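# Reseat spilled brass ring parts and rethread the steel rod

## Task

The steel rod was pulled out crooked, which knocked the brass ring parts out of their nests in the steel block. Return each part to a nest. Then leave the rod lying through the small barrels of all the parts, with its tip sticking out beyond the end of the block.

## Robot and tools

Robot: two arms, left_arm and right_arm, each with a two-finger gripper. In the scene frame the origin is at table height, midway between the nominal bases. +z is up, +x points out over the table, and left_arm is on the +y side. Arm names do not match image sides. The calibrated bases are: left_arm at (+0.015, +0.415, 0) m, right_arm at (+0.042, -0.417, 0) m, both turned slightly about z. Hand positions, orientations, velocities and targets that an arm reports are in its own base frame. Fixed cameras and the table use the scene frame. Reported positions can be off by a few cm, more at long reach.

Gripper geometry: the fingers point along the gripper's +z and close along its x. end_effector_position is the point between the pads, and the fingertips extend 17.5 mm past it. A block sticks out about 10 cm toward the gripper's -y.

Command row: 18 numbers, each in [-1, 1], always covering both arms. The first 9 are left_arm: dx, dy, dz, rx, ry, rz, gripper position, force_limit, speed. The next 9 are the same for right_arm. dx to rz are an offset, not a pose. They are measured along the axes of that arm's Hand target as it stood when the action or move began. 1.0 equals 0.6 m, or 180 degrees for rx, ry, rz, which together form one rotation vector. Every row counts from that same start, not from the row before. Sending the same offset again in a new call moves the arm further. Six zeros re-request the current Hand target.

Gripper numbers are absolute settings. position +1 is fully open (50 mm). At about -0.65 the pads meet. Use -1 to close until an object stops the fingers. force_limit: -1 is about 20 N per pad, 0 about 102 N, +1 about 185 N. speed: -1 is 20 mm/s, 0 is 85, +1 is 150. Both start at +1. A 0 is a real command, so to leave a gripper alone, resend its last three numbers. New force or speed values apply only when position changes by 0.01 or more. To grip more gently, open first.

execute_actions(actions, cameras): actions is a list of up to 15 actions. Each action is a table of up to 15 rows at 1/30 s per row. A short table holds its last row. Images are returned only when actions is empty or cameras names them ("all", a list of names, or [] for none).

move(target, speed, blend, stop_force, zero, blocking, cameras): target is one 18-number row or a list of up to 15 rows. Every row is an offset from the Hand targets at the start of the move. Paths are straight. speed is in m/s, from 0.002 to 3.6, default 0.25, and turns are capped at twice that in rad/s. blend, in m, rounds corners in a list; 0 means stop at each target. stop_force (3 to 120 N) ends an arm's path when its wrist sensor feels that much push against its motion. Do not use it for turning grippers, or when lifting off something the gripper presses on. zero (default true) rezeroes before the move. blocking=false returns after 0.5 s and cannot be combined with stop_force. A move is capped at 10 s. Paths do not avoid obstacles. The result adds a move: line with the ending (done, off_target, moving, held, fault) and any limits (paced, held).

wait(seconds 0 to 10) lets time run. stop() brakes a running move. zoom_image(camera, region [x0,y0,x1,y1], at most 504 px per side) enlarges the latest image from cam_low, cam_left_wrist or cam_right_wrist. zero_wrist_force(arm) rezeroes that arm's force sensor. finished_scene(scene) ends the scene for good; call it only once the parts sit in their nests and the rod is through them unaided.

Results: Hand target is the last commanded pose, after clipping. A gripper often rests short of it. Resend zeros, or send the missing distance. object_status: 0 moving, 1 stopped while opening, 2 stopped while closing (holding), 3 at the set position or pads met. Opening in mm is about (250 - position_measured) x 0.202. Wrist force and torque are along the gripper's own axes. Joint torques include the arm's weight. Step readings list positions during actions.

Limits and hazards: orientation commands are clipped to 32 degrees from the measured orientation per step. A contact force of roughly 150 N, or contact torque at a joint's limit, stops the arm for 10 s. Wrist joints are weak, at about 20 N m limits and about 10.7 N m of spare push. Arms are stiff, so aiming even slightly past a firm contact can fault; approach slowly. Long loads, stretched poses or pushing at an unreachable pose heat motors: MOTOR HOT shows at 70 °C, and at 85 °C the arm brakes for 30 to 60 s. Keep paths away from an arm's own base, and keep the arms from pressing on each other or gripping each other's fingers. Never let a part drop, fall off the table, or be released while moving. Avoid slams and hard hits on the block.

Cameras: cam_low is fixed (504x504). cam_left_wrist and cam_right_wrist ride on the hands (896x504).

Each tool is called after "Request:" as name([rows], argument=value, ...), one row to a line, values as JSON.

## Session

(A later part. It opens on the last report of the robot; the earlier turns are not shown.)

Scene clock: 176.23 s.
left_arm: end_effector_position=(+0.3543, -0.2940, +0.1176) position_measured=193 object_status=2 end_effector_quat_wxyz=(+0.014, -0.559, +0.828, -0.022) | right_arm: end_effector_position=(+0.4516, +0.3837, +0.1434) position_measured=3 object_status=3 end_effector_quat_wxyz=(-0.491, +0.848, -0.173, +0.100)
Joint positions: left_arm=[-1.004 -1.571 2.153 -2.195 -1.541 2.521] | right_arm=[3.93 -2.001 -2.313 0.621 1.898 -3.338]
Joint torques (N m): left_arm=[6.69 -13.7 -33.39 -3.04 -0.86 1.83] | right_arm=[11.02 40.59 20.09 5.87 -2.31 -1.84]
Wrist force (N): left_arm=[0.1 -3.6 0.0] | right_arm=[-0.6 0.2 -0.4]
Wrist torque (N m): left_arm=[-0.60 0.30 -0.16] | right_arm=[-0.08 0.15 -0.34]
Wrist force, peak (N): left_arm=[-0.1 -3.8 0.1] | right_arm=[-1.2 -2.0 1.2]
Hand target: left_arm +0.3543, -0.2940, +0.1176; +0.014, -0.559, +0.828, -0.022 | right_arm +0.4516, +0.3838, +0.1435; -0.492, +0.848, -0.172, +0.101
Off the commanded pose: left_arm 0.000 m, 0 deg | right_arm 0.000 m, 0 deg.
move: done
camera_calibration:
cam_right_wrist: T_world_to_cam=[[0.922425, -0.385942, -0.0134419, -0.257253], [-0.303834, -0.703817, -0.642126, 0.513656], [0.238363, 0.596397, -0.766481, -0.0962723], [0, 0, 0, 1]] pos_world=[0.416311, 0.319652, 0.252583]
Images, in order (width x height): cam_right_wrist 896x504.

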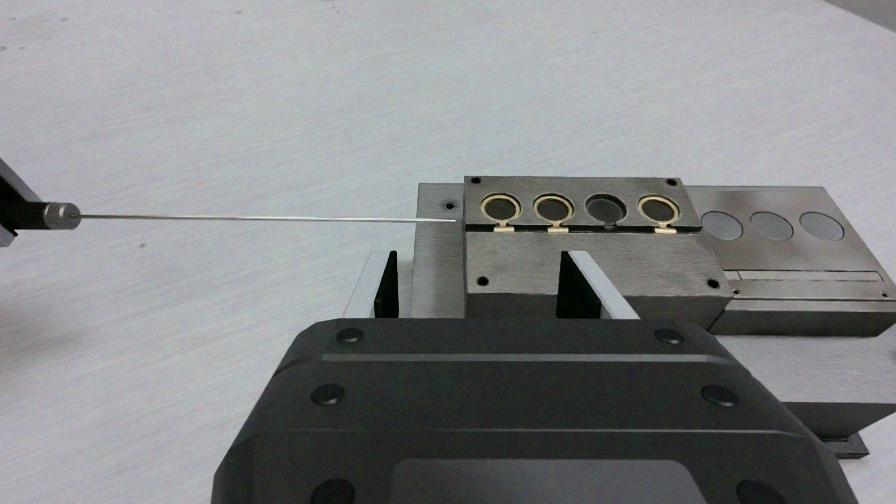

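Request:
move(target=[0,0.0005,0.0093,0,0,0,-1,-0.7,-0.8,0,0,0,0,0,0,1,1,1], speed=0.03, cameras=["cam_right_wrist"])

Request:
zoom_image(camera="cam_right_wrist", region=[380, 160, 540, 280])

Scene clock: 177.67 s.
left_arm: end_effector_position=(+0.3543, -0.2940, +0.1120) position_measured=193 object_status=2 end_effector_quat_wxyz=(+0.014, -0.559, +0.828, -0.022) | right_arm: end_effector_position=(+0.4516, +0.3838, +0.1435) position_measured=3 object_status=3 end_effector_quat_wxyz=(-0.492, +0.848, -0.172, +0.101)
Joint positions: left_arm=[-1.004 -1.562 2.161 -2.212 -1.541 2.521] | right_arm=[3.931 -2.001 -2.313 0.621 1.898 -3.338]
Joint torques (N m): left_arm=[3.15 -26.65 -17.8 -2.32 -0.87 1.08] | right_arm=[10.51 45.35 19.92 4.89 -2.38 -1.92]
Wrist force (N): left_arm=[-0.2 -3.4 0.1] | right_arm=[-0.5 0.1 -0.7]
Wrist torque (N m): left_arm=[-0.57 0.35 -0.16] | right_arm=[-0.11 0.12 -0.33]
Wrist force, peak (N): left_arm=[-0.3 -3.8 0.6] | right_arm=[-0.8 0.0 -0.8]
Hand target: left_arm +0.3543, -0.2940, +0.1121; +0.014, -0.559, +0.828, -0.022 | right_arm +0.4516, +0.3838, +0.1435; -0.492, +0.848, -0.172, +0.101
Off the commanded pose: left_arm 0.000 m, 0 deg | right_arm 0.000 m, 0 deg.
move: done
camera_calibration:
cam_right_wrist: T_world_to_cam=[[0.922446, -0.385899, -0.0132652, -0.257227], [-0.303602, -0.703642, -0.642429, 0.513615], [0.238578, 0.596633, -0.766231, -0.0964003], [0, 0, 0, 1]] pos_world=[0.416211, 0.319653, 0.252684]
Images, in order (width x height): cam_right_wrist 896x504.

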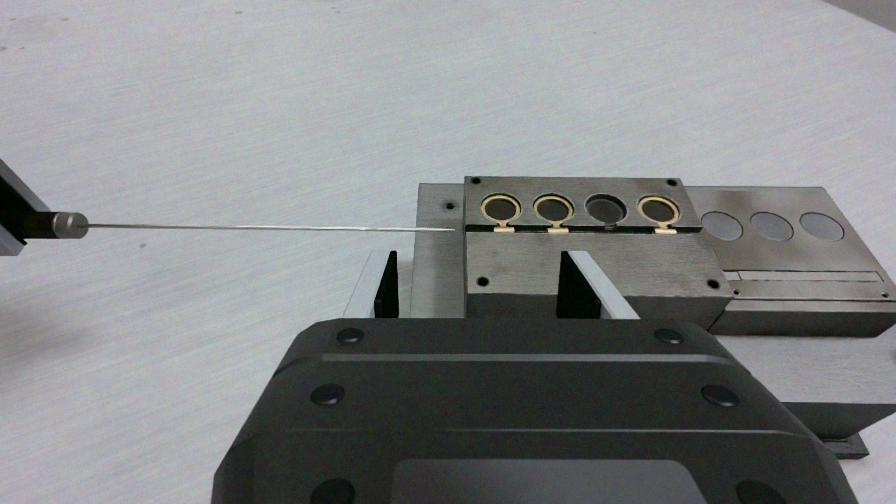

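Scaled by 3.150 from the camera's 896x504 image, which has a finer 1280x720 frame.

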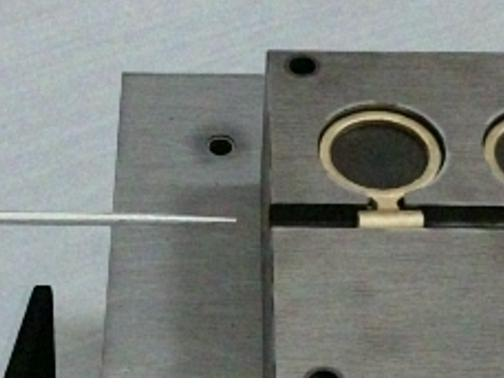

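Request:
move(target=[0,-0.02497,0.00122,0,0,0,-1,-0.7,-0.8,0,0,0,0,0,0,1,1,1], speed=0.015, stop_force=5, cameras=["cam_right_wrist"])

Request:
zoom_image(camera="cam_right_wrist", region=[380, 160, 540, 280])

Scene clock: 181.23 s.
left_arm: end_effector_position=(+0.3682, -0.2996, +0.1121) position_measured=193 object_status=2 end_effector_quat_wxyz=(+0.014, -0.559, +0.828, -0.022) | right_arm: end_effector_position=(+0.4516, +0.3838, +0.1435) position_measured=3 object_status=3 end_effector_quat_wxyz=(-0.492, +0.848, -0.172, +0.101)
Joint positions: left_arm=[-0.984 -1.528 2.125 -2.212 -1.542 2.541] | right_arm=[3.931 -2.001 -2.313 0.621 1.898 -3.338]
Joint torques (N m): left_arm=[-5.31 -38.33 -7.49 -1.09 -0.74 -1.83] | right_arm=[11.08 44.97 19.59 1.54 -2.39 -1.81]
Wrist force (N): left_arm=[0.7 -3.7 0.3] | right_arm=[-0.5 0.1 -0.7]
Wrist torque (N m): left_arm=[-0.58 0.37 -0.01] | right_arm=[-0.10 0.13 -0.33]
Wrist force, peak (N): left_arm=[0.8 -4.1 0.1] | right_arm=[-0.8 0.2 -0.8]
Hand target: left_arm +0.3682, -0.2996, +0.1121; +0.014, -0.559, +0.828, -0.022 | right_arm +0.4516, +0.3838, +0.1435; -0.492, +0.848, -0.172, +0.101
Off the commanded pose: left_arm 0.000 m, 0 deg | right_arm 0.000 m, 0 deg.
move: done
camera_calibration:
cam_right_wrist: T_world_to_cam=[[0.922445, -0.3859, -0.0132657, -0.257227], [-0.303618, -0.70368, -0.642379, 0.513621], [0.238559, 0.596588, -0.766272, -0.0963672], [0, 0, 0, 1]] pos_world=[0.416211, 0.319652, 0.252684]
Images, in order (width x height): cam_right_wrist 896x504.

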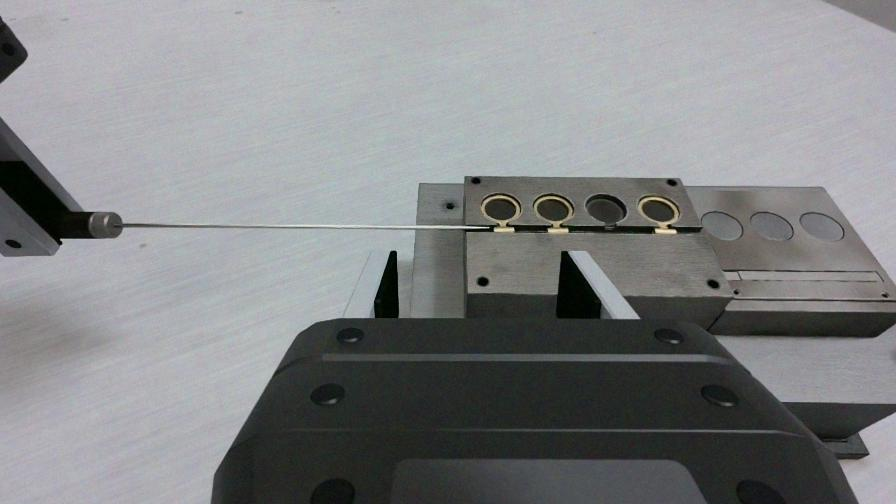

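Scaled by 3.150 from the camera's 896x504 image, which has a finer 1280x720 frame.

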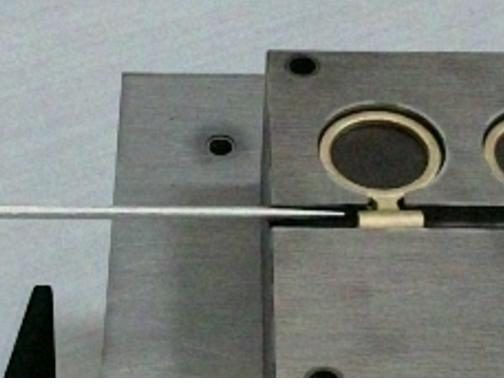

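Request:
zoom_image(camera="cam_right_wrist", region=[460, 210, 530, 245])

Scaled by 7.200 from the camera's 896x504 image, which has a finer 1280x720 frame.

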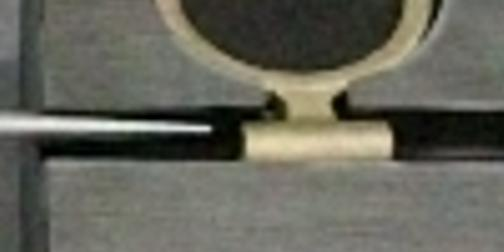

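Request:
move(target=[0,0,0,0,0,0,-1,-0.7,-0.8,0,-0.1196,0.003,-0.335,0,0,1,1,1], speed=0.2, cameras=["cam_right_wrist"])

Request:
zoom_image(camera="cam_right_wrist", region=[460, 180, 540, 240])

Scene clock: 185.20 s.
left_arm: end_effector_position=(+0.3682, -0.2996, +0.1121) position_measured=193 object_status=2 end_effector_quat_wxyz=(+0.014, -0.559, +0.828, -0.022) | right_arm: end_effector_position=(+0.4660, +0.4181, +0.2048) position_measured=3 object_status=3 end_effector_quat_wxyz=(+0.001, +0.980, -0.200, +0.000)
Joint positions: left_arm=[-0.984 -1.528 2.125 -2.212 -1.542 2.541] | right_arm=[4.088 -1.89 -1.514 -1.308 1.57 -3.364]
Joint torques (N m): left_arm=[-5.59 -38.85 -8.13 -3.46 0.71 -1.93] | right_arm=[-10.32 53.31 30.29 2.12 1.92 -1.81]
Wrist force (N): left_arm=[0.5 -3.8 0.1] | right_arm=[-1.3 -1.1 1.5]
Wrist torque (N m): left_arm=[-0.59 0.39 -0.01] | right_arm=[-0.41 0.48 -0.18]
Wrist force, peak (N): left_arm=[0.5 -4.1 0.3] | right_arm=[-1.4 -1.9 1.2]
Hand target: left_arm +0.3682, -0.2996, +0.1121; +0.014, -0.559, +0.828, -0.022 | right_arm +0.4661, +0.4180, +0.2049; +0.001, +0.980, -0.200, +0.000
Off the commanded pose: left_arm 0.000 m, 0 deg | right_arm 0.000 m, 0 deg.
move: done
camera_calibration:
cam_right_wrist: T_world_to_cam=[[0.916513, -0.399852, -0.0110462, -0.248397], [-0.371456, -0.86102, 0.34737, 0.476208], [-0.148408, -0.314265, -0.937663, 0.5229], [0, 0, 0, 1]] pos_world=[0.482152, 0.475032, 0.32214]
Images, in order (width x height): cam_right_wrist 896x504.

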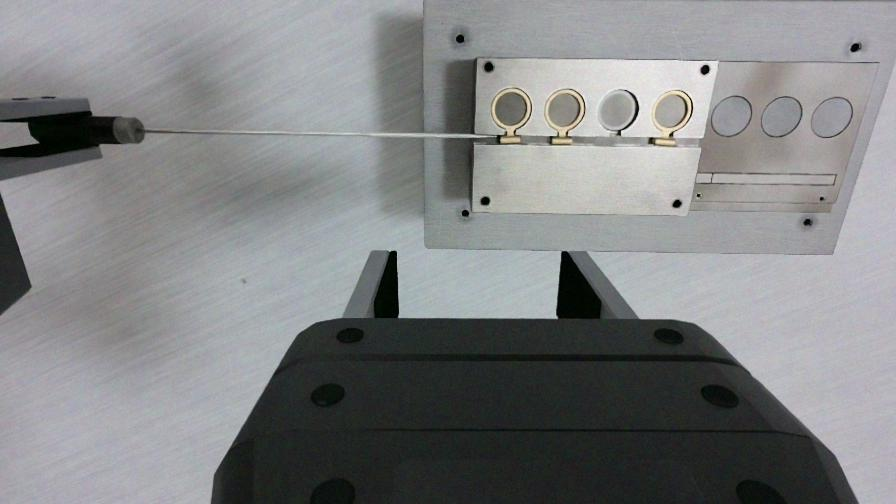

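Scaled by 6.300 from the camera's 896x504 image, which has a finer 1280x720 frame.

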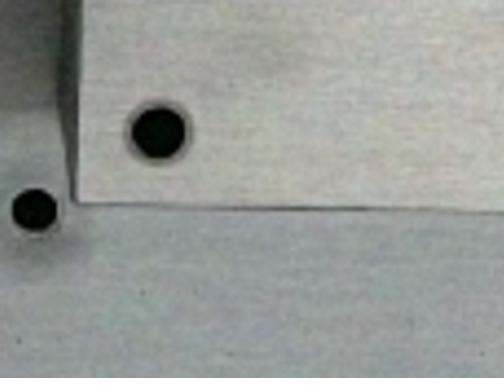

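Request:
zoom_image(camera="cam_right_wrist", region=[460, 115, 530, 155])

Scaled by 7.200 from the camera's 896x504 image, which has a finer 1280x720 frame.

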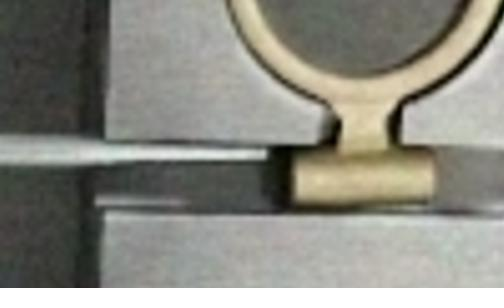

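Request:
move(target=[0.002,0.00005,0.001,0,0,0,-1,-0.7,-0.8,0,0,0,0,0,0,1,1,1], speed=0.01, cameras=["cam_right_wrist"])

Request:
zoom_image(camera="cam_right_wrist", region=[460, 115, 530, 155])

Request:
zoom_image(camera="cam_right_wrist", region=[380, 110, 480, 160])

Request:
move(target=[0,0,0,0,0,0,-1,-0.7,-0.8,0,0.0619,0.1024,0.335,0,0,1,1,1], speed=0.2, cameras=["cam_right_wrist"])

Request:
zoom_image(camera="cam_right_wrist", region=[460, 210, 530, 245])

Scene clock: 186.80 s.
left_arm: end_effector_position=(+0.3677, -0.3007, +0.1115) position_measured=193 object_status=2 end_effector_quat_wxyz=(+0.014, -0.559, +0.828, -0.022) | right_arm: end_effector_position=(+0.4661, +0.4180, +0.2049) position_measured=3 object_status=3 end_effector_quat_wxyz=(+0.001, +0.980, -0.200, +0.000)
Joint positions: left_arm=[-0.987 -1.526 2.125 -2.213 -1.542 2.539] | right_arm=[4.088 -1.89 -1.514 -1.309 1.57 -3.364]
Joint torques (N m): left_arm=[-3.39 -17.25 -18.71 -5.9 0.67 -1.57] | right_arm=[-11.65 54.71 31.16 1.61 2.08 -1.84]
Wrist force (N): left_arm=[-0.1 -3.5 0.0] | right_arm=[-1.3 -1.2 1.6]
Wrist torque (N m): left_arm=[-0.59 0.34 -0.16] | right_arm=[-0.42 0.48 -0.18]
Wrist force, peak (N): left_arm=[0.8 -4.0 0.2] | right_arm=[-1.7 -1.4 1.4]
Hand target: left_arm +0.3677, -0.3007, +0.1115; +0.014, -0.559, +0.828, -0.022 | right_arm +0.4661, +0.4180, +0.2049; +0.001, +0.980, -0.200, +0.000
Off the commanded pose: left_arm 0.000 m, 0 deg | right_arm 0.000 m, 0 deg.
move: done
camera_calibration:
cam_right_wrist: T_world_to_cam=[[0.916499, -0.399882, -0.0111322, -0.248388], [-0.37145, -0.861008, 0.347404, 0.476068], [-0.148506, -0.314261, -0.937649, 0.523002], [0, 0, 0, 1]] pos_world=[0.482151, 0.474932, 0.32224]
Images, in order (width x height): cam_right_wrist 896x504.

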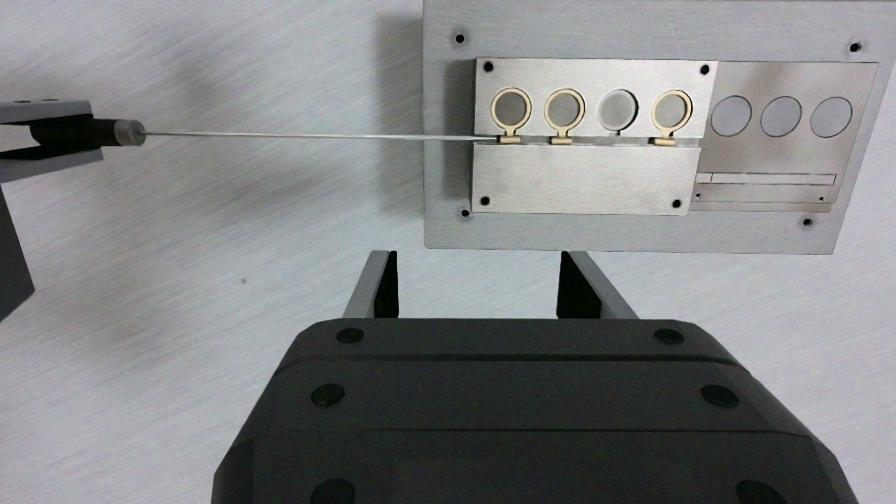

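Scaled by 7.200 from the camera's 896x504 image, which has a finer 1280x720 frame.

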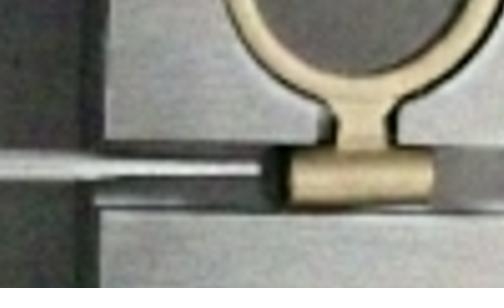

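Scaled by 5.040 from the camera's 896x504 image, which has a finer 1280x720 frame.

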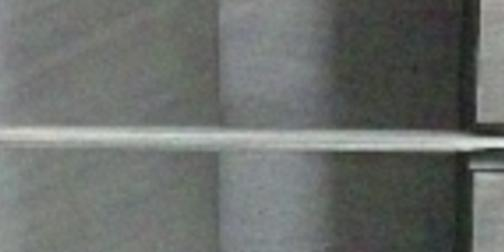

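Scene clock: 189.97 s.
left_arm: end_effector_position=(+0.3677, -0.3007, +0.1115) position_measured=193 object_status=2 end_effector_quat_wxyz=(+0.014, -0.559, +0.828, -0.022) | right_arm: end_effector_position=(+0.4516, +0.3837, +0.1434) position_measured=3 object_status=3 end_effector_quat_wxyz=(-0.491, +0.848, -0.173, +0.100)
Joint positions: left_arm=[-0.986 -1.526 2.125 -2.213 -1.542 2.539] | right_arm=[3.93 -2.001 -2.313 0.621 1.898 -3.338]
Joint torques (N m): left_arm=[5.91 -35.34 -33.77 -1.81 0.35 1.84] | right_arm=[10.29 38.03 19.55 6.64 -2.05 -1.85]
Wrist force (N): left_arm=[-0.4 -3.5 0.3] | right_arm=[-0.5 0.2 -0.7]
Wrist torque (N m): left_arm=[-0.60 0.38 -0.16] | right_arm=[-0.07 0.12 -0.33]
Wrist force, peak (N): left_arm=[-0.3 -3.7 0.4] | right_arm=[-1.6 -2.1 1.1]
Hand target: left_arm +0.3677, -0.3007, +0.1115; +0.014, -0.559, +0.828, -0.022 | right_arm +0.4515, +0.3838, +0.1435; -0.492, +0.848, -0.172, +0.101
Off the commanded pose: left_arm 0.000 m, 0 deg | right_arm 0.000 m, 0 deg.
move: done
camera_calibration:
cam_right_wrist: T_world_to_cam=[[0.922425, -0.385942, -0.0134419, -0.257292], [-0.303834, -0.703817, -0.642126, 0.513586], [0.238363, 0.596397, -0.766481, -0.0962126], [0, 0, 0, 1]] pos_world=[0.416311, 0.319552, 0.252583]
Images, in order (width x height): cam_right_wrist 896x504.

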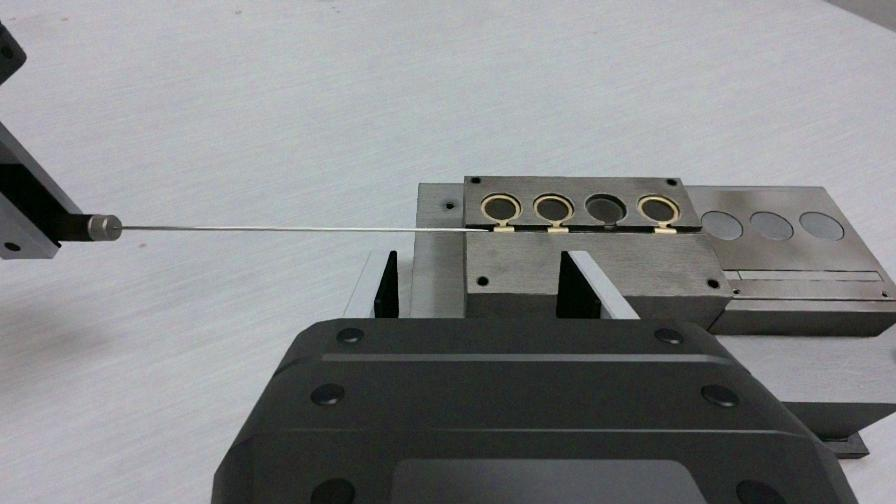

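Scaled by 7.200 from the camera's 896x504 image, which has a finer 1280x720 frame.

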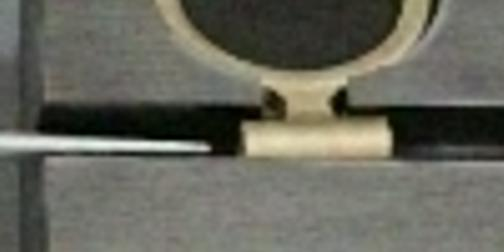

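Request:
move(target=[0.0009,0,-0.0003,0,0,0,-1,-0.7,-0.8,0,0,0,0,0,0,1,1,1], speed=0.01)

Request:
move(target=[0,-0.0133,0.00065,0,0,0,-1,-0.7,-0.8,0,0,0,0,0,0,1,1,1], speed=0.008, stop_force=4, cameras=["cam_right_wrist"])

Request:
zoom_image(camera="cam_right_wrist", region=[460, 190, 530, 245])

Scene clock: 191.33 s.
left_arm: end_effector_position=(+0.3675, -0.3012, +0.1117) position_measured=193 object_status=2 end_effector_quat_wxyz=(+0.014, -0.559, +0.828, -0.022) | right_arm: end_effector_position=(+0.4516, +0.3838, +0.1435) position_measured=3 object_status=3 end_effector_quat_wxyz=(-0.492, +0.848, -0.172, +0.101)
Joint positions: left_arm=[-0.988 -1.526 2.125 -2.213 -1.542 2.538] | right_arm=[3.93 -2.001 -2.313 0.621 1.898 -3.338]
Joint torques (N m): left_arm=[-5.31 -22.49 -32.44 -0.5 0.61 -1.8] | right_arm=[10.74 37.21 19.89 5.02 -2.42 -1.95]
Wrist force (N): left_arm=[-0.2 -3.6 0.2] | right_arm=[-0.4 0.0 -0.7]
Wrist torque (N m): left_arm=[-0.60 0.35 -0.16] | right_arm=[-0.11 0.11 -0.33]
Wrist force, peak (N): left_arm=[-0.4 -3.7 -0.1] | right_arm=[-0.5 0.2 -1.0]
Hand target: left_arm +0.3675, -0.3012, +0.1117; +0.014, -0.559, +0.828, -0.022 | right_arm +0.4515, +0.3838, +0.1435; -0.492, +0.848, -0.172, +0.101
Off the commanded pose: left_arm 0.000 m, 0 deg | right_arm 0.000 m, 0 deg.
move: done

Scene clock: 192.97 s.
left_arm: end_effector_position=(+0.3750, -0.3042, +0.1117) position_measured=193 object_status=2 end_effector_quat_wxyz=(+0.014, -0.559, +0.828, -0.022) | right_arm: end_effector_position=(+0.4516, +0.3838, +0.1435) position_measured=3 object_status=3 end_effector_quat_wxyz=(-0.492, +0.848, -0.172, +0.101)
Joint positions: left_arm=[-0.977 -1.508 2.105 -2.212 -1.542 2.548] | right_arm=[3.93 -2.001 -2.313 0.621 1.898 -3.338]
Joint torques (N m): left_arm=[-4.66 -39.48 -8.52 -0.93 -0.93 -1.5] | right_arm=[11.38 36.65 20.09 1.6 -2.26 -1.79]
Wrist force (N): left_arm=[-0.3 -3.5 0.5] | right_arm=[-0.5 0.3 -0.6]
Wrist torque (N m): left_arm=[-0.59 0.37 -0.16] | right_arm=[-0.06 0.12 -0.33]
Wrist force, peak (N): left_arm=[-0.2 -3.7 0.2] | right_arm=[-0.4 0.3 -1.0]
Hand target: left_arm +0.3749, -0.3042, +0.1117; +0.014, -0.559, +0.828, -0.022 | right_arm +0.4515, +0.3838, +0.1435; -0.492, +0.848, -0.172, +0.101
Off the commanded pose: left_arm 0.000 m, 0 deg | right_arm 0.000 m, 0 deg.
move: done
camera_calibration:
cam_right_wrist: T_world_to_cam=[[0.922445, -0.3859, -0.0132657, -0.257227], [-0.303618, -0.70368, -0.642379, 0.513621], [0.238559, 0.596588, -0.766272, -0.0963672], [0, 0, 0, 1]] pos_world=[0.416211, 0.319652, 0.252684]
Images, in order (width x height): cam_right_wrist 896x504.

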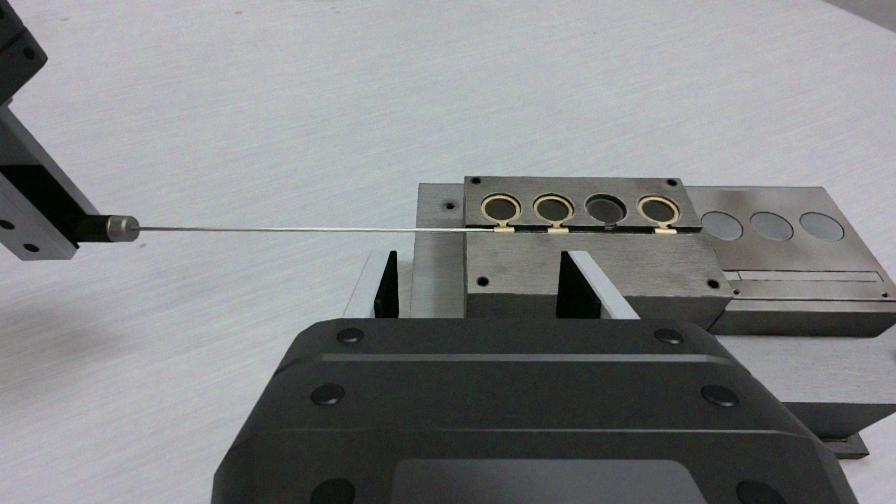

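Scaled by 7.200 from the camera's 896x504 image, which has a finer 1280x720 frame.

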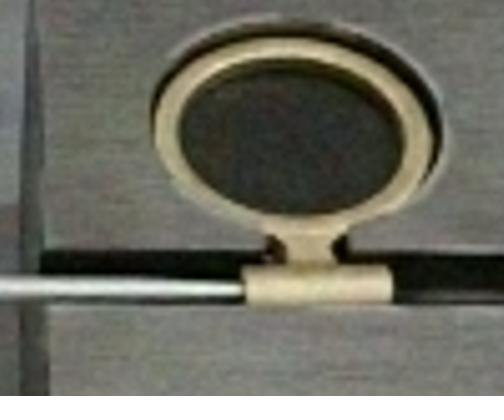

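Request:
move(target=[0,-0.0166,0.0008,0,0,0,-1,-0.7,-0.8,0,0,0,0,0,0,1,1,1], speed=0.01, stop_force=4, cameras=["cam_right_wrist"])

Request:
zoom_image(camera="cam_right_wrist", region=[460, 190, 580, 245])

Scene clock: 195.30 s.
left_arm: end_effector_position=(+0.3842, -0.3079, +0.1118) position_measured=193 object_status=2 end_effector_quat_wxyz=(+0.014, -0.559, +0.828, -0.022) | right_arm: end_effector_position=(+0.4515, +0.3838, +0.1435) position_measured=3 object_status=3 end_effector_quat_wxyz=(-0.492, +0.848, -0.172, +0.101)
Joint positions: left_arm=[-0.965 -1.486 2.081 -2.21 -1.543 2.56] | right_arm=[3.93 -2.001 -2.313 0.621 1.898 -3.338]
Joint torques (N m): left_arm=[-5.4 -40.89 -7.91 -1.76 -0.77 -1.8] | right_arm=[10.13 38.41 20.07 1.4 -2.34 -1.86]
Wrist force (N): left_arm=[-0.3 -3.6 0.1] | right_arm=[-0.6 0.1 -0.7]
Wrist torque (N m): left_arm=[-0.59 0.37 -0.16] | right_arm=[-0.09 0.14 -0.33]
Wrist force, peak (N): left_arm=[-0.4 -3.8 0.2] | right_arm=[-0.7 0.1 -1.0]
Hand target: left_arm +0.3842, -0.3079, +0.1118; +0.014, -0.559, +0.828, -0.022 | right_arm +0.4515, +0.3838, +0.1435; -0.492, +0.848, -0.172, +0.101
Off the commanded pose: left_arm 0.000 m, 0 deg | right_arm 0.000 m, 0 deg.
move: done
camera_calibration:
cam_right_wrist: T_world_to_cam=[[0.922445, -0.3859, -0.0132657, -0.257227], [-0.303618, -0.70368, -0.642379, 0.513621], [0.238559, 0.596588, -0.766272, -0.0963672], [0, 0, 0, 1]] pos_world=[0.416211, 0.319652, 0.252684]
Images, in order (width x height): cam_right_wrist 896x504.

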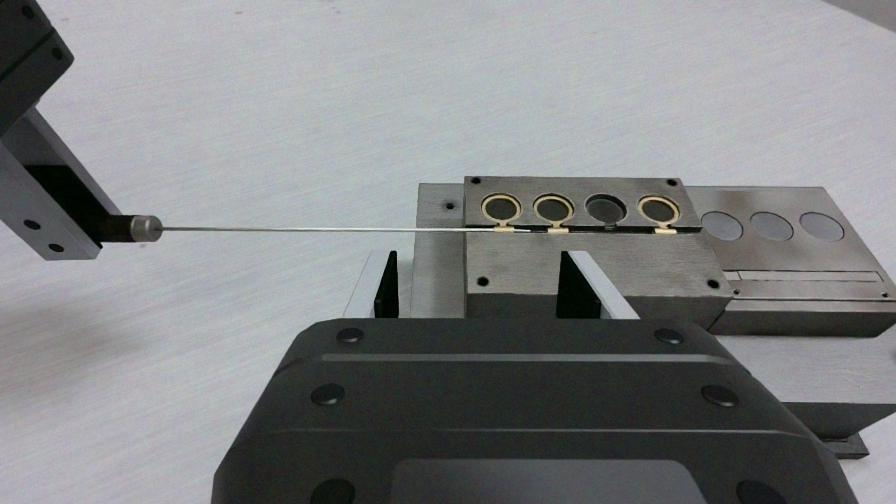

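Scaled by 4.200 from the camera's 896x504 image, which has a finer 1280x720 frame.

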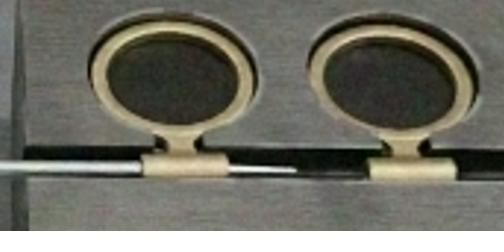

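Request:
move(target=[0,-0.0075,0.00037,0,0,0,-1,-0.7,-0.8,0,-0.1196,0.003,-0.335,0,0,1,1,1], speed=0.2, cameras=["cam_right_wrist"])

Request:
zoom_image(camera="cam_right_wrist", region=[480, 120, 600, 155])

Request:
zoom_image(camera="cam_right_wrist", region=[160, 100, 500, 200])

Scene clock: 198.90 s.
left_arm: end_effector_position=(+0.3884, -0.3096, +0.1118) position_measured=193 object_status=2 end_effector_quat_wxyz=(+0.014, -0.559, +0.828, -0.022) | right_arm: end_effector_position=(+0.4660, +0.4181, +0.2048) position_measured=3 object_status=3 end_effector_quat_wxyz=(+0.001, +0.980, -0.200, +0.000)
Joint positions: left_arm=[-0.96 -1.476 2.07 -2.209 -1.543 2.565] | right_arm=[4.088 -1.89 -1.515 -1.308 1.57 -3.364]
Joint torques (N m): left_arm=[4.54 -21.64 -29.72 -0.6 -1.04 1.7] | right_arm=[-10.31 53.3 31.07 2.17 2.11 -1.85]
Wrist force (N): left_arm=[-0.3 -3.5 0.1] | right_arm=[-1.4 -1.2 1.1]
Wrist torque (N m): left_arm=[-0.59 0.36 -0.17] | right_arm=[-0.42 0.50 -0.18]
Wrist force, peak (N): left_arm=[-0.2 -3.8 0.3] | right_arm=[-2.1 -1.3 1.3]
Hand target: left_arm +0.3884, -0.3096, +0.1118; +0.014, -0.559, +0.828, -0.022 | right_arm +0.4660, +0.4180, +0.2049; +0.001, +0.980, -0.200, +0.000
Off the commanded pose: left_arm 0.000 m, 0 deg | right_arm 0.000 m, 0 deg.
move: done
camera_calibration:
cam_right_wrist: T_world_to_cam=[[0.916513, -0.399852, -0.0110462, -0.248397], [-0.371456, -0.86102, 0.34737, 0.476208], [-0.148408, -0.314265, -0.937663, 0.5229], [0, 0, 0, 1]] pos_world=[0.482152, 0.475032, 0.32214]
Images, in order (width x height): cam_right_wrist 896x504.

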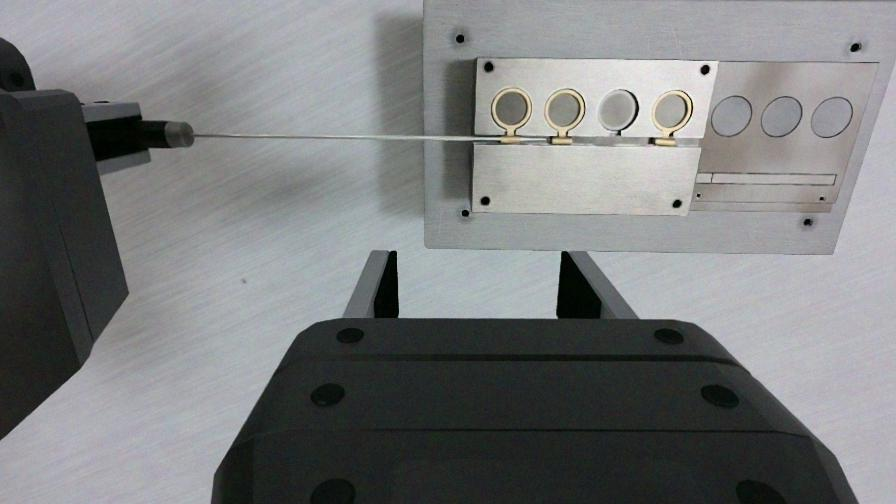

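Scaled by 4.200 from the camera's 896x504 image, which has a finer 1280x720 frame.

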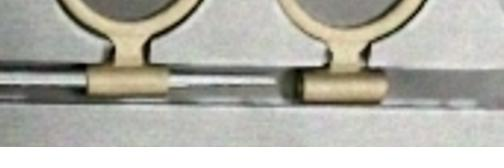

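Scaled by 1.482 from the camera's 896x504 image, which has a finer 1280x720 frame.

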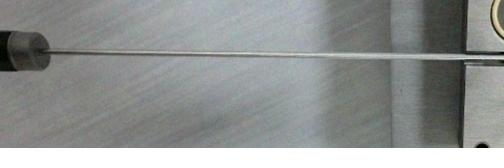

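Request:
move(target=[0.0008,0,0.0003,0,0,0,-1,-0.7,-0.8,0,0,0,0,0,0,1,1,1], speed=0.01, cameras=["cam_right_wrist"])

Request:
zoom_image(camera="cam_right_wrist", region=[490, 120, 580, 155])

Request:
move(target=[0,-0.01,0.0005,0,0,0,-1,-0.7,-0.8,0,0,0,0,0,0,1,1,1], speed=0.008, stop_force=4, cameras=["cam_right_wrist"])

Request:
zoom_image(camera="cam_right_wrist", region=[490, 120, 580, 155])

Scene clock: 200.23 s.
left_arm: end_effector_position=(+0.3882, -0.3100, +0.1116) position_measured=193 object_status=2 end_effector_quat_wxyz=(+0.014, -0.559, +0.828, -0.022) | right_arm: end_effector_position=(+0.4660, +0.4180, +0.2049) position_measured=3 object_status=3 end_effector_quat_wxyz=(+0.001, +0.980, -0.200, +0.000)
Joint positions: left_arm=[-0.961 -1.475 2.07 -2.209 -1.543 2.564] | right_arm=[4.088 -1.89 -1.514 -1.309 1.57 -3.364]
Joint torques (N m): left_arm=[-4.74 -18.7 -33.15 -6.08 0.46 -1.76] | right_arm=[-10.25 53.35 30.78 1.58 2.02 -1.78]
Wrist force (N): left_arm=[-0.2 -3.5 0.0] | right_arm=[-1.2 -1.2 1.5]
Wrist torque (N m): left_arm=[-0.59 0.35 -0.16] | right_arm=[-0.41 0.48 -0.18]
Wrist force, peak (N): left_arm=[-0.1 -3.8 -0.1] | right_arm=[-1.7 -1.3 1.4]
Hand target: left_arm +0.3882, -0.3100, +0.1116; +0.014, -0.559, +0.828, -0.022 | right_arm +0.4660, +0.4180, +0.2049; +0.001, +0.980, -0.200, +0.000
Off the commanded pose: left_arm 0.000 m, 0 deg | right_arm 0.000 m, 0 deg.
move: done
camera_calibration:
cam_right_wrist: T_world_to_cam=[[0.916499, -0.399882, -0.0111322, -0.248388], [-0.37145, -0.861008, 0.347404, 0.476068], [-0.148506, -0.314261, -0.937649, 0.523002], [0, 0, 0, 1]] pos_world=[0.482151, 0.474932, 0.32224]
Images, in order (width x height): cam_right_wrist 896x504.

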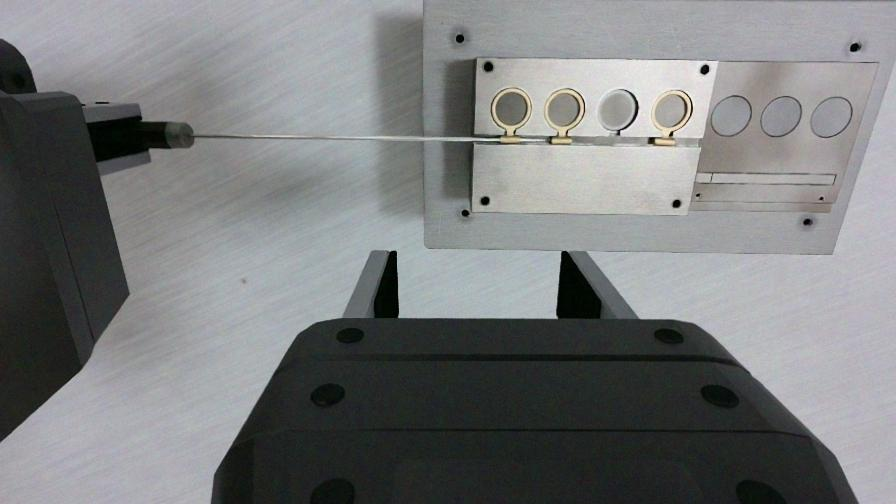

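Scaled by 5.600 from the camera's 896x504 image, which has a finer 1280x720 frame.

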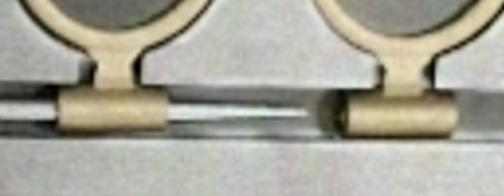

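Scene clock: 201.60 s.
left_arm: end_effector_position=(+0.3938, -0.3123, +0.1116) position_measured=193 object_status=2 end_effector_quat_wxyz=(+0.014, -0.559, +0.828, -0.022) | right_arm: end_effector_position=(+0.4660, +0.4180, +0.2049) position_measured=3 object_status=3 end_effector_quat_wxyz=(+0.001, +0.980, -0.200, +0.000)
Joint positions: left_arm=[-0.954 -1.462 2.055 -2.208 -1.543 2.571] | right_arm=[4.088 -1.89 -1.514 -1.309 1.57 -3.364]
Joint torques (N m): left_arm=[-4.78 -42.21 -8.61 -1.19 -0.92 -1.19] | right_arm=[-10.85 53.12 26.83 3.19 2.16 -1.89]
Wrist force (N): left_arm=[-0.2 -3.6 0.0] | right_arm=[-1.5 -1.2 1.4]
Wrist torque (N m): left_arm=[-0.61 0.35 -0.17] | right_arm=[-0.42 0.51 -0.18]
Wrist force, peak (N): left_arm=[-0.2 -3.8 0.2] | right_arm=[-1.2 -1.5 1.6]
Hand target: left_arm +0.3938, -0.3123, +0.1116; +0.014, -0.559, +0.828, -0.022 | right_arm +0.4660, +0.4180, +0.2049; +0.001, +0.980, -0.200, +0.000
Off the commanded pose: left_arm 0.000 m, 0 deg | right_arm 0.000 m, 0 deg.
move: done
camera_calibration:
cam_right_wrist: T_world_to_cam=[[0.916499, -0.399882, -0.0111322, -0.248388], [-0.37145, -0.861008, 0.347404, 0.476068], [-0.148506, -0.314261, -0.937649, 0.523002], [0, 0, 0, 1]] pos_world=[0.482151, 0.474932, 0.32224]
Images, in order (width x height): cam_right_wrist 896x504.

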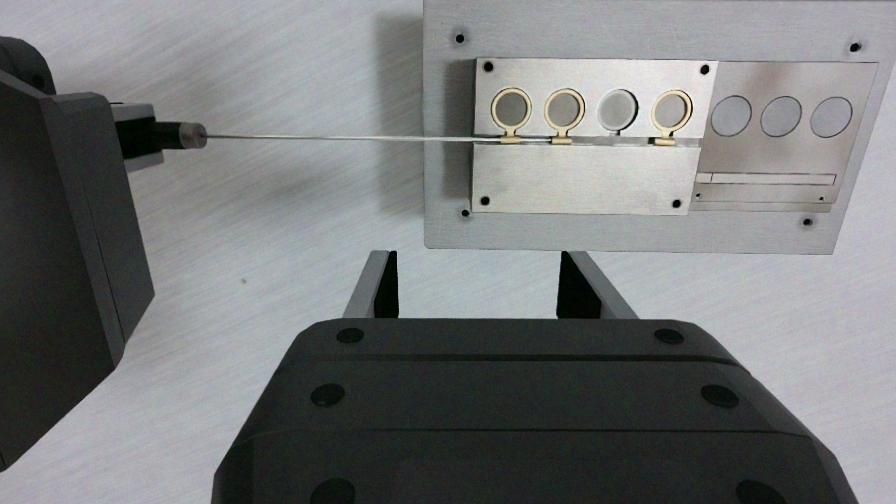

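Scaled by 5.600 from the camera's 896x504 image, which has a finer 1280x720 frame.

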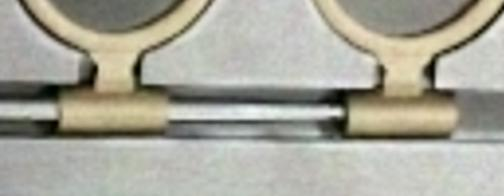

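Request:
move(target=[0,-0.0333,0.0016,0,0,0,-1,-0.7,-0.8,0,0,0,0,0,0,1,1,1], speed=0.015, stop_force=4, cameras=["cam_right_wrist"])

Request:
zoom_image(camera="cam_right_wrist", region=[490, 80, 710, 165])

Scene clock: 204.33 s.
left_arm: end_effector_position=(+0.4123, -0.3197, +0.1117) position_measured=193 object_status=2 end_effector_quat_wxyz=(+0.014, -0.559, +0.828, -0.022) | right_arm: end_effector_position=(+0.4660, +0.4180, +0.2049) position_measured=3 object_status=3 end_effector_quat_wxyz=(+0.001, +0.980, -0.200, +0.000)
Joint positions: left_arm=[-0.932 -1.419 2.004 -2.201 -1.544 2.593] | right_arm=[4.088 -1.89 -1.514 -1.309 1.57 -3.364]
Joint torques (N m): left_arm=[-5.97 -44.14 -7.96 -3.92 -0.79 -1.93] | right_arm=[-11.21 53.88 19.2 5.55 2.02 -1.77]
Wrist force (N): left_arm=[-0.5 -3.5 0.2] | right_arm=[-1.3 -1.2 1.3]
Wrist torque (N m): left_arm=[-0.60 0.40 -0.17] | right_arm=[-0.41 0.48 -0.18]
Wrist force, peak (N): left_arm=[-0.2 -3.9 0.3] | right_arm=[-1.4 -1.3 1.7]
Hand target: left_arm +0.4123, -0.3197, +0.1117; +0.014, -0.559, +0.828, -0.022 | right_arm +0.4660, +0.4180, +0.2049; +0.001, +0.980, -0.200, +0.000
Off the commanded pose: left_arm 0.000 m, 0 deg | right_arm 0.000 m, 0 deg.
move: done
camera_calibration:
cam_right_wrist: T_world_to_cam=[[0.916499, -0.399882, -0.0111322, -0.248388], [-0.37145, -0.861008, 0.347404, 0.476068], [-0.148506, -0.314261, -0.937649, 0.523002], [0, 0, 0, 1]] pos_world=[0.482151, 0.474932, 0.32224]
Images, in order (width x height): cam_right_wrist 896x504.

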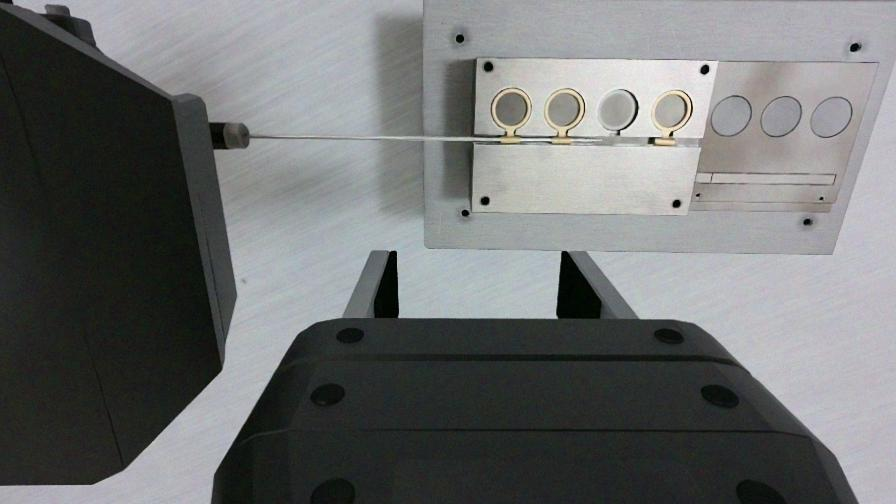

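Scaled by 2.291 from the camera's 896x504 image, which has a finer 1280x720 frame.

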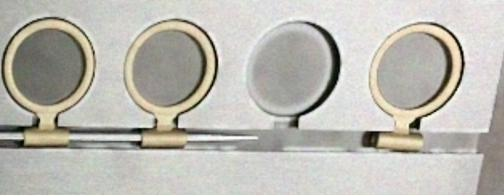

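Request:
zoom_image(camera="cam_right_wrist", region=[590, 75, 710, 160])

Request:
move(target=[0,-0.0283,0.0014,0,0,0,-1,-0.7,-0.8,0,0,0,0,0,0,1,1,1], speed=0.015, stop_force=4, cameras=["cam_right_wrist"])

Request:
zoom_image(camera="cam_right_wrist", region=[600, 120, 690, 160])

Scaled by 4.200 from the camera's 896x504 image, which has a finer 1280x720 frame.

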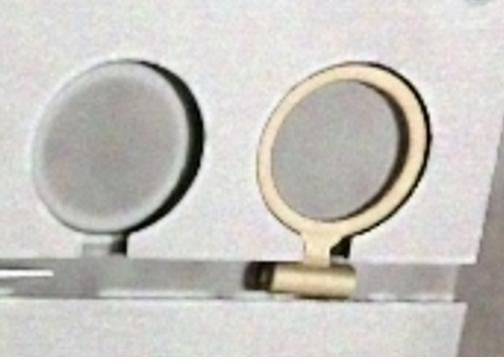

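Scene clock: 205.97 s.
left_arm: end_effector_position=(+0.4206, -0.3231, +0.1117) position_measured=193 object_status=2 end_effector_quat_wxyz=(+0.014, -0.559, +0.828, -0.022) | right_arm: end_effector_position=(+0.4660, +0.4180, +0.2049) position_measured=3 object_status=3 end_effector_quat_wxyz=(+0.001, +0.980, -0.200, +0.000)
Joint positions: left_arm=[-0.922 -1.4 1.981 -2.197 -1.544 2.603] | right_arm=[4.088 -1.89 -1.514 -1.309 1.57 -3.364]
Joint torques (N m): left_arm=[4.01 -31.56 -23.25 -1.87 -0.95 1.52] | right_arm=[-10.38 52.92 18.96 5.72 2.07 -1.57]
Wrist force (N): left_arm=[-0.2 -3.6 0.2] | right_arm=[-1.1 -1.3 1.4]
Wrist torque (N m): left_arm=[-0.62 0.36 -0.16] | right_arm=[-0.43 0.44 -0.18]
Wrist force, peak (N): left_arm=[-0.4 -4.4 0.2] | right_arm=[-1.4 -1.7 1.5]
Hand target: left_arm +0.4205, -0.3231, +0.1117; +0.014, -0.559, +0.828, -0.022 (not the last commanded pose) | right_arm +0.4660, +0.4180, +0.2049; +0.001, +0.980, -0.200, +0.000
Off the commanded pose: left_arm 0.008 m, 0 deg | right_arm 0.000 m, 0 deg.
move: held (left_arm; a check stopped the path); limits=held
pose unreachable (left arm): on one or more control steps of this call, first in action 0 (counted from 0), this arm could not follow its commanded pose, so it was not sent that pose on those steps. It may still have moved: this result reports where it is.
cause: moving toward the commanded pose would bring a part of the arm too close to another arm (this arm's gripper and the right arm's gripper, 5 mm apart when this arm was first held).
camera_calibration:
cam_right_wrist: T_world_to_cam=[[0.916499, -0.399882, -0.0111322, -0.248388], [-0.37145, -0.861008, 0.347404, 0.476068], [-0.148506, -0.314261, -0.937649, 0.523002], [0, 0, 0, 1]] pos_world=[0.482151, 0.474932, 0.32224]
Images, in order (width x height): cam_right_wrist 896x504.

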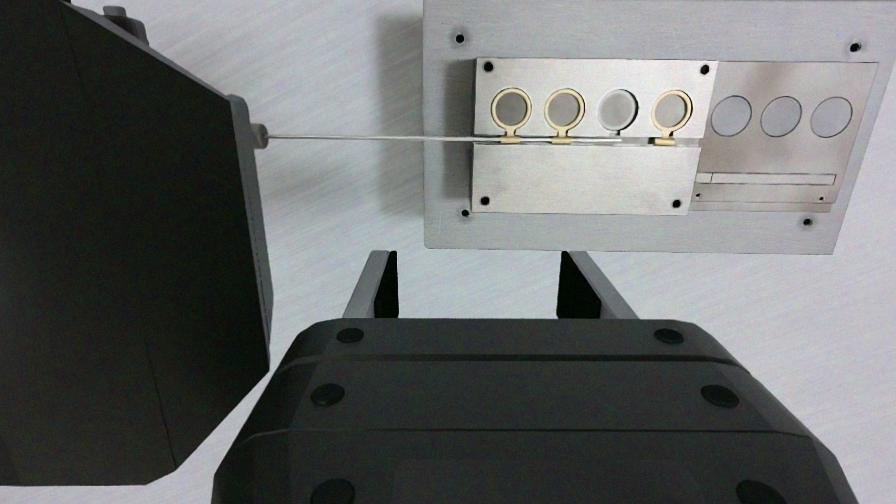

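Scaled by 5.600 from the camera's 896x504 image, which has a finer 1280x720 frame.

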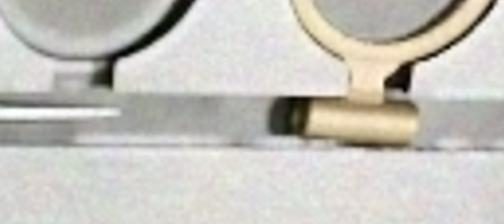

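Request:
move(target=[0,0,0,0,0,0,-1,-0.7,-0.8,0.1,0,0,0,0,0,1,1,1], speed=0.15)

Request:
move(target=[0.0004,-0.0125,0.0006,0,0,0,-1,-0.7,-0.8,0,0,0,0,0,0,1,1,1], speed=0.015, stop_force=4, cameras=["cam_right_wrist"])

Scene clock: 207.17 s.
left_arm: end_effector_position=(+0.4205, -0.3230, +0.1117) position_measured=193 object_status=2 end_effector_quat_wxyz=(+0.014, -0.559, +0.828, -0.022) | right_arm: end_effector_position=(+0.5213, +0.3944, +0.2049) position_measured=3 object_status=3 end_effector_quat_wxyz=(+0.001, +0.980, -0.200, +0.000)
Joint positions: left_arm=[-0.922 -1.4 1.981 -2.197 -1.544 2.603] | right_arm=[3.995 -1.955 -1.424 -1.334 1.569 -3.457]
Joint torques (N m): left_arm=[-0.83 -45.53 -7.88 -4.58 -0.9 -0.04] | right_arm=[10.18 56.4 19.12 5.98 2.01 1.47]
Wrist force (N): left_arm=[-0.4 -3.5 0.1] | right_arm=[-1.2 -1.7 1.2]
Wrist torque (N m): left_arm=[-0.60 0.40 -0.16] | right_arm=[-0.49 0.45 -0.11]
Wrist force, peak (N): left_arm=[-0.2 -3.7 0.3] | right_arm=[-3.4 -1.2 1.5]
Hand target: left_arm +0.4205, -0.3231, +0.1117; +0.014, -0.559, +0.828, -0.022 | right_arm +0.5213, +0.3945, +0.2050; +0.001, +0.980, -0.200, +0.000
Off the commanded pose: left_arm 0.000 m, 0 deg | right_arm 0.000 m, 0 deg.
move: done

Scene clock: 208.70 s.
left_arm: end_effector_position=(+0.4274, -0.3261, +0.1118) position_measured=193 object_status=2 end_effector_quat_wxyz=(+0.014, -0.559, +0.828, -0.022) | right_arm: end_effector_position=(+0.5213, +0.3945, +0.2050) position_measured=3 object_status=3 end_effector_quat_wxyz=(+0.001, +0.980, -0.200, +0.000)
Joint positions: left_arm=[-0.915 -1.384 1.961 -2.194 -1.545 2.61] | right_arm=[3.995 -1.955 -1.424 -1.334 1.57 -3.457]
Joint torques (N m): left_arm=[-6.19 -46.26 -8.19 -4.16 -0.72 -1.87] | right_arm=[11.85 56.5 27.32 6.13 2.37 -1.77]
Wrist force (N): left_arm=[-0.5 -3.5 0.3] | right_arm=[-1.4 -1.6 1.2]
Wrist torque (N m): left_arm=[-0.60 0.40 -0.17] | right_arm=[-0.47 0.49 -0.10]
Wrist force, peak (N): left_arm=[-0.3 -4.0 0.1] | right_arm=[-1.7 -1.6 1.4]
Hand target: left_arm +0.4274, -0.3261, +0.1118; +0.014, -0.559, +0.828, -0.022 | right_arm +0.5213, +0.3945, +0.2050; +0.001, +0.980, -0.200, +0.000
Off the commanded pose: left_arm 0.000 m, 0 deg | right_arm 0.000 m, 0 deg.
move: done
camera_calibration:
cam_right_wrist: T_world_to_cam=[[0.916499, -0.399882, -0.0111322, -0.308466], [-0.37145, -0.861008, 0.347404, 0.476341], [-0.148506, -0.314261, -0.937649, 0.523923], [0, 0, 0, 1]] pos_world=[0.537451, 0.451432, 0.32234]
Images, in order (width x height): cam_right_wrist 896x504.

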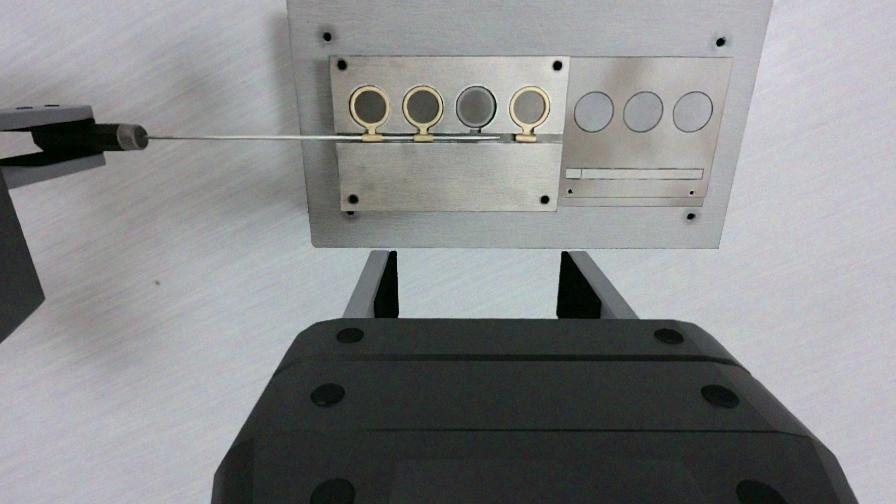

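Request:
zoom_image(camera="cam_right_wrist", region=[460, 115, 560, 160])

Request:
move(target=[0,0,0,0,0,0,-1,-0.7,-0.8,0,0.0619,0.1024,0.335,0,0,1,1,1], speed=0.2, cameras=["cam_right_wrist"])

Request:
zoom_image(camera="cam_right_wrist", region=[440, 200, 560, 260])

Scaled by 5.040 from the camera's 896x504 image, which has a finer 1280x720 frame.

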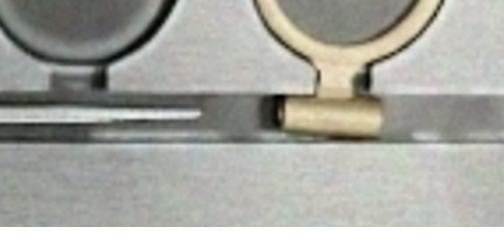

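Scene clock: 212.13 s.
left_arm: end_effector_position=(+0.4274, -0.3261, +0.1118) position_measured=193 object_status=2 end_effector_quat_wxyz=(+0.014, -0.559, +0.828, -0.022) | right_arm: end_effector_position=(+0.5068, +0.3602, +0.1435) position_measured=3 object_status=3 end_effector_quat_wxyz=(-0.491, +0.848, -0.173, +0.100)
Joint positions: left_arm=[-0.915 -1.384 1.961 -2.194 -1.545 2.61] | right_arm=[3.796 -2.049 -2.2 0.527 2.011 -3.416]
Joint torques (N m): left_arm=[-5.64 -46.11 -8.7 -4.34 0.21 -1.91] | right_arm=[9.76 42.28 22.29 6.28 -1.73 -1.84]
Wrist force (N): left_arm=[-0.4 -3.6 0.3] | right_arm=[-0.4 0.1 -0.6]
Wrist torque (N m): left_arm=[-0.61 0.39 -0.17] | right_arm=[-0.09 0.14 -0.34]
Wrist force, peak (N): left_arm=[-0.4 -3.9 0.1] | right_arm=[-1.5 -2.3 0.9]
Hand target: left_arm +0.4274, -0.3261, +0.1118; +0.014, -0.559, +0.828, -0.022 | right_arm +0.5068, +0.3603, +0.1436; -0.492, +0.848, -0.172, +0.101
Off the commanded pose: left_arm 0.000 m, 0 deg | right_arm 0.000 m, 0 deg.
move: done
camera_calibration:
cam_right_wrist: T_world_to_cam=[[0.922425, -0.385942, -0.0134419, -0.317279], [-0.303834, -0.703817, -0.642126, 0.513818], [0.238363, 0.596397, -0.766481, -0.0953549], [0, 0, 0, 1]] pos_world=[0.471511, 0.296052, 0.252583]
Images, in order (width x height): cam_right_wrist 896x504.

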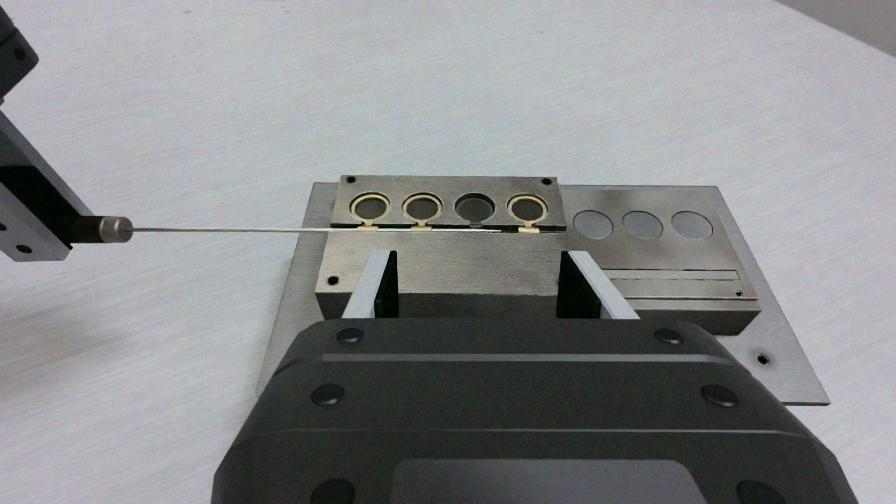

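Scaled by 4.200 from the camera's 896x504 image, which has a finer 1280x720 frame.

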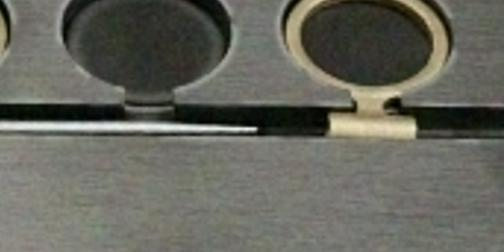

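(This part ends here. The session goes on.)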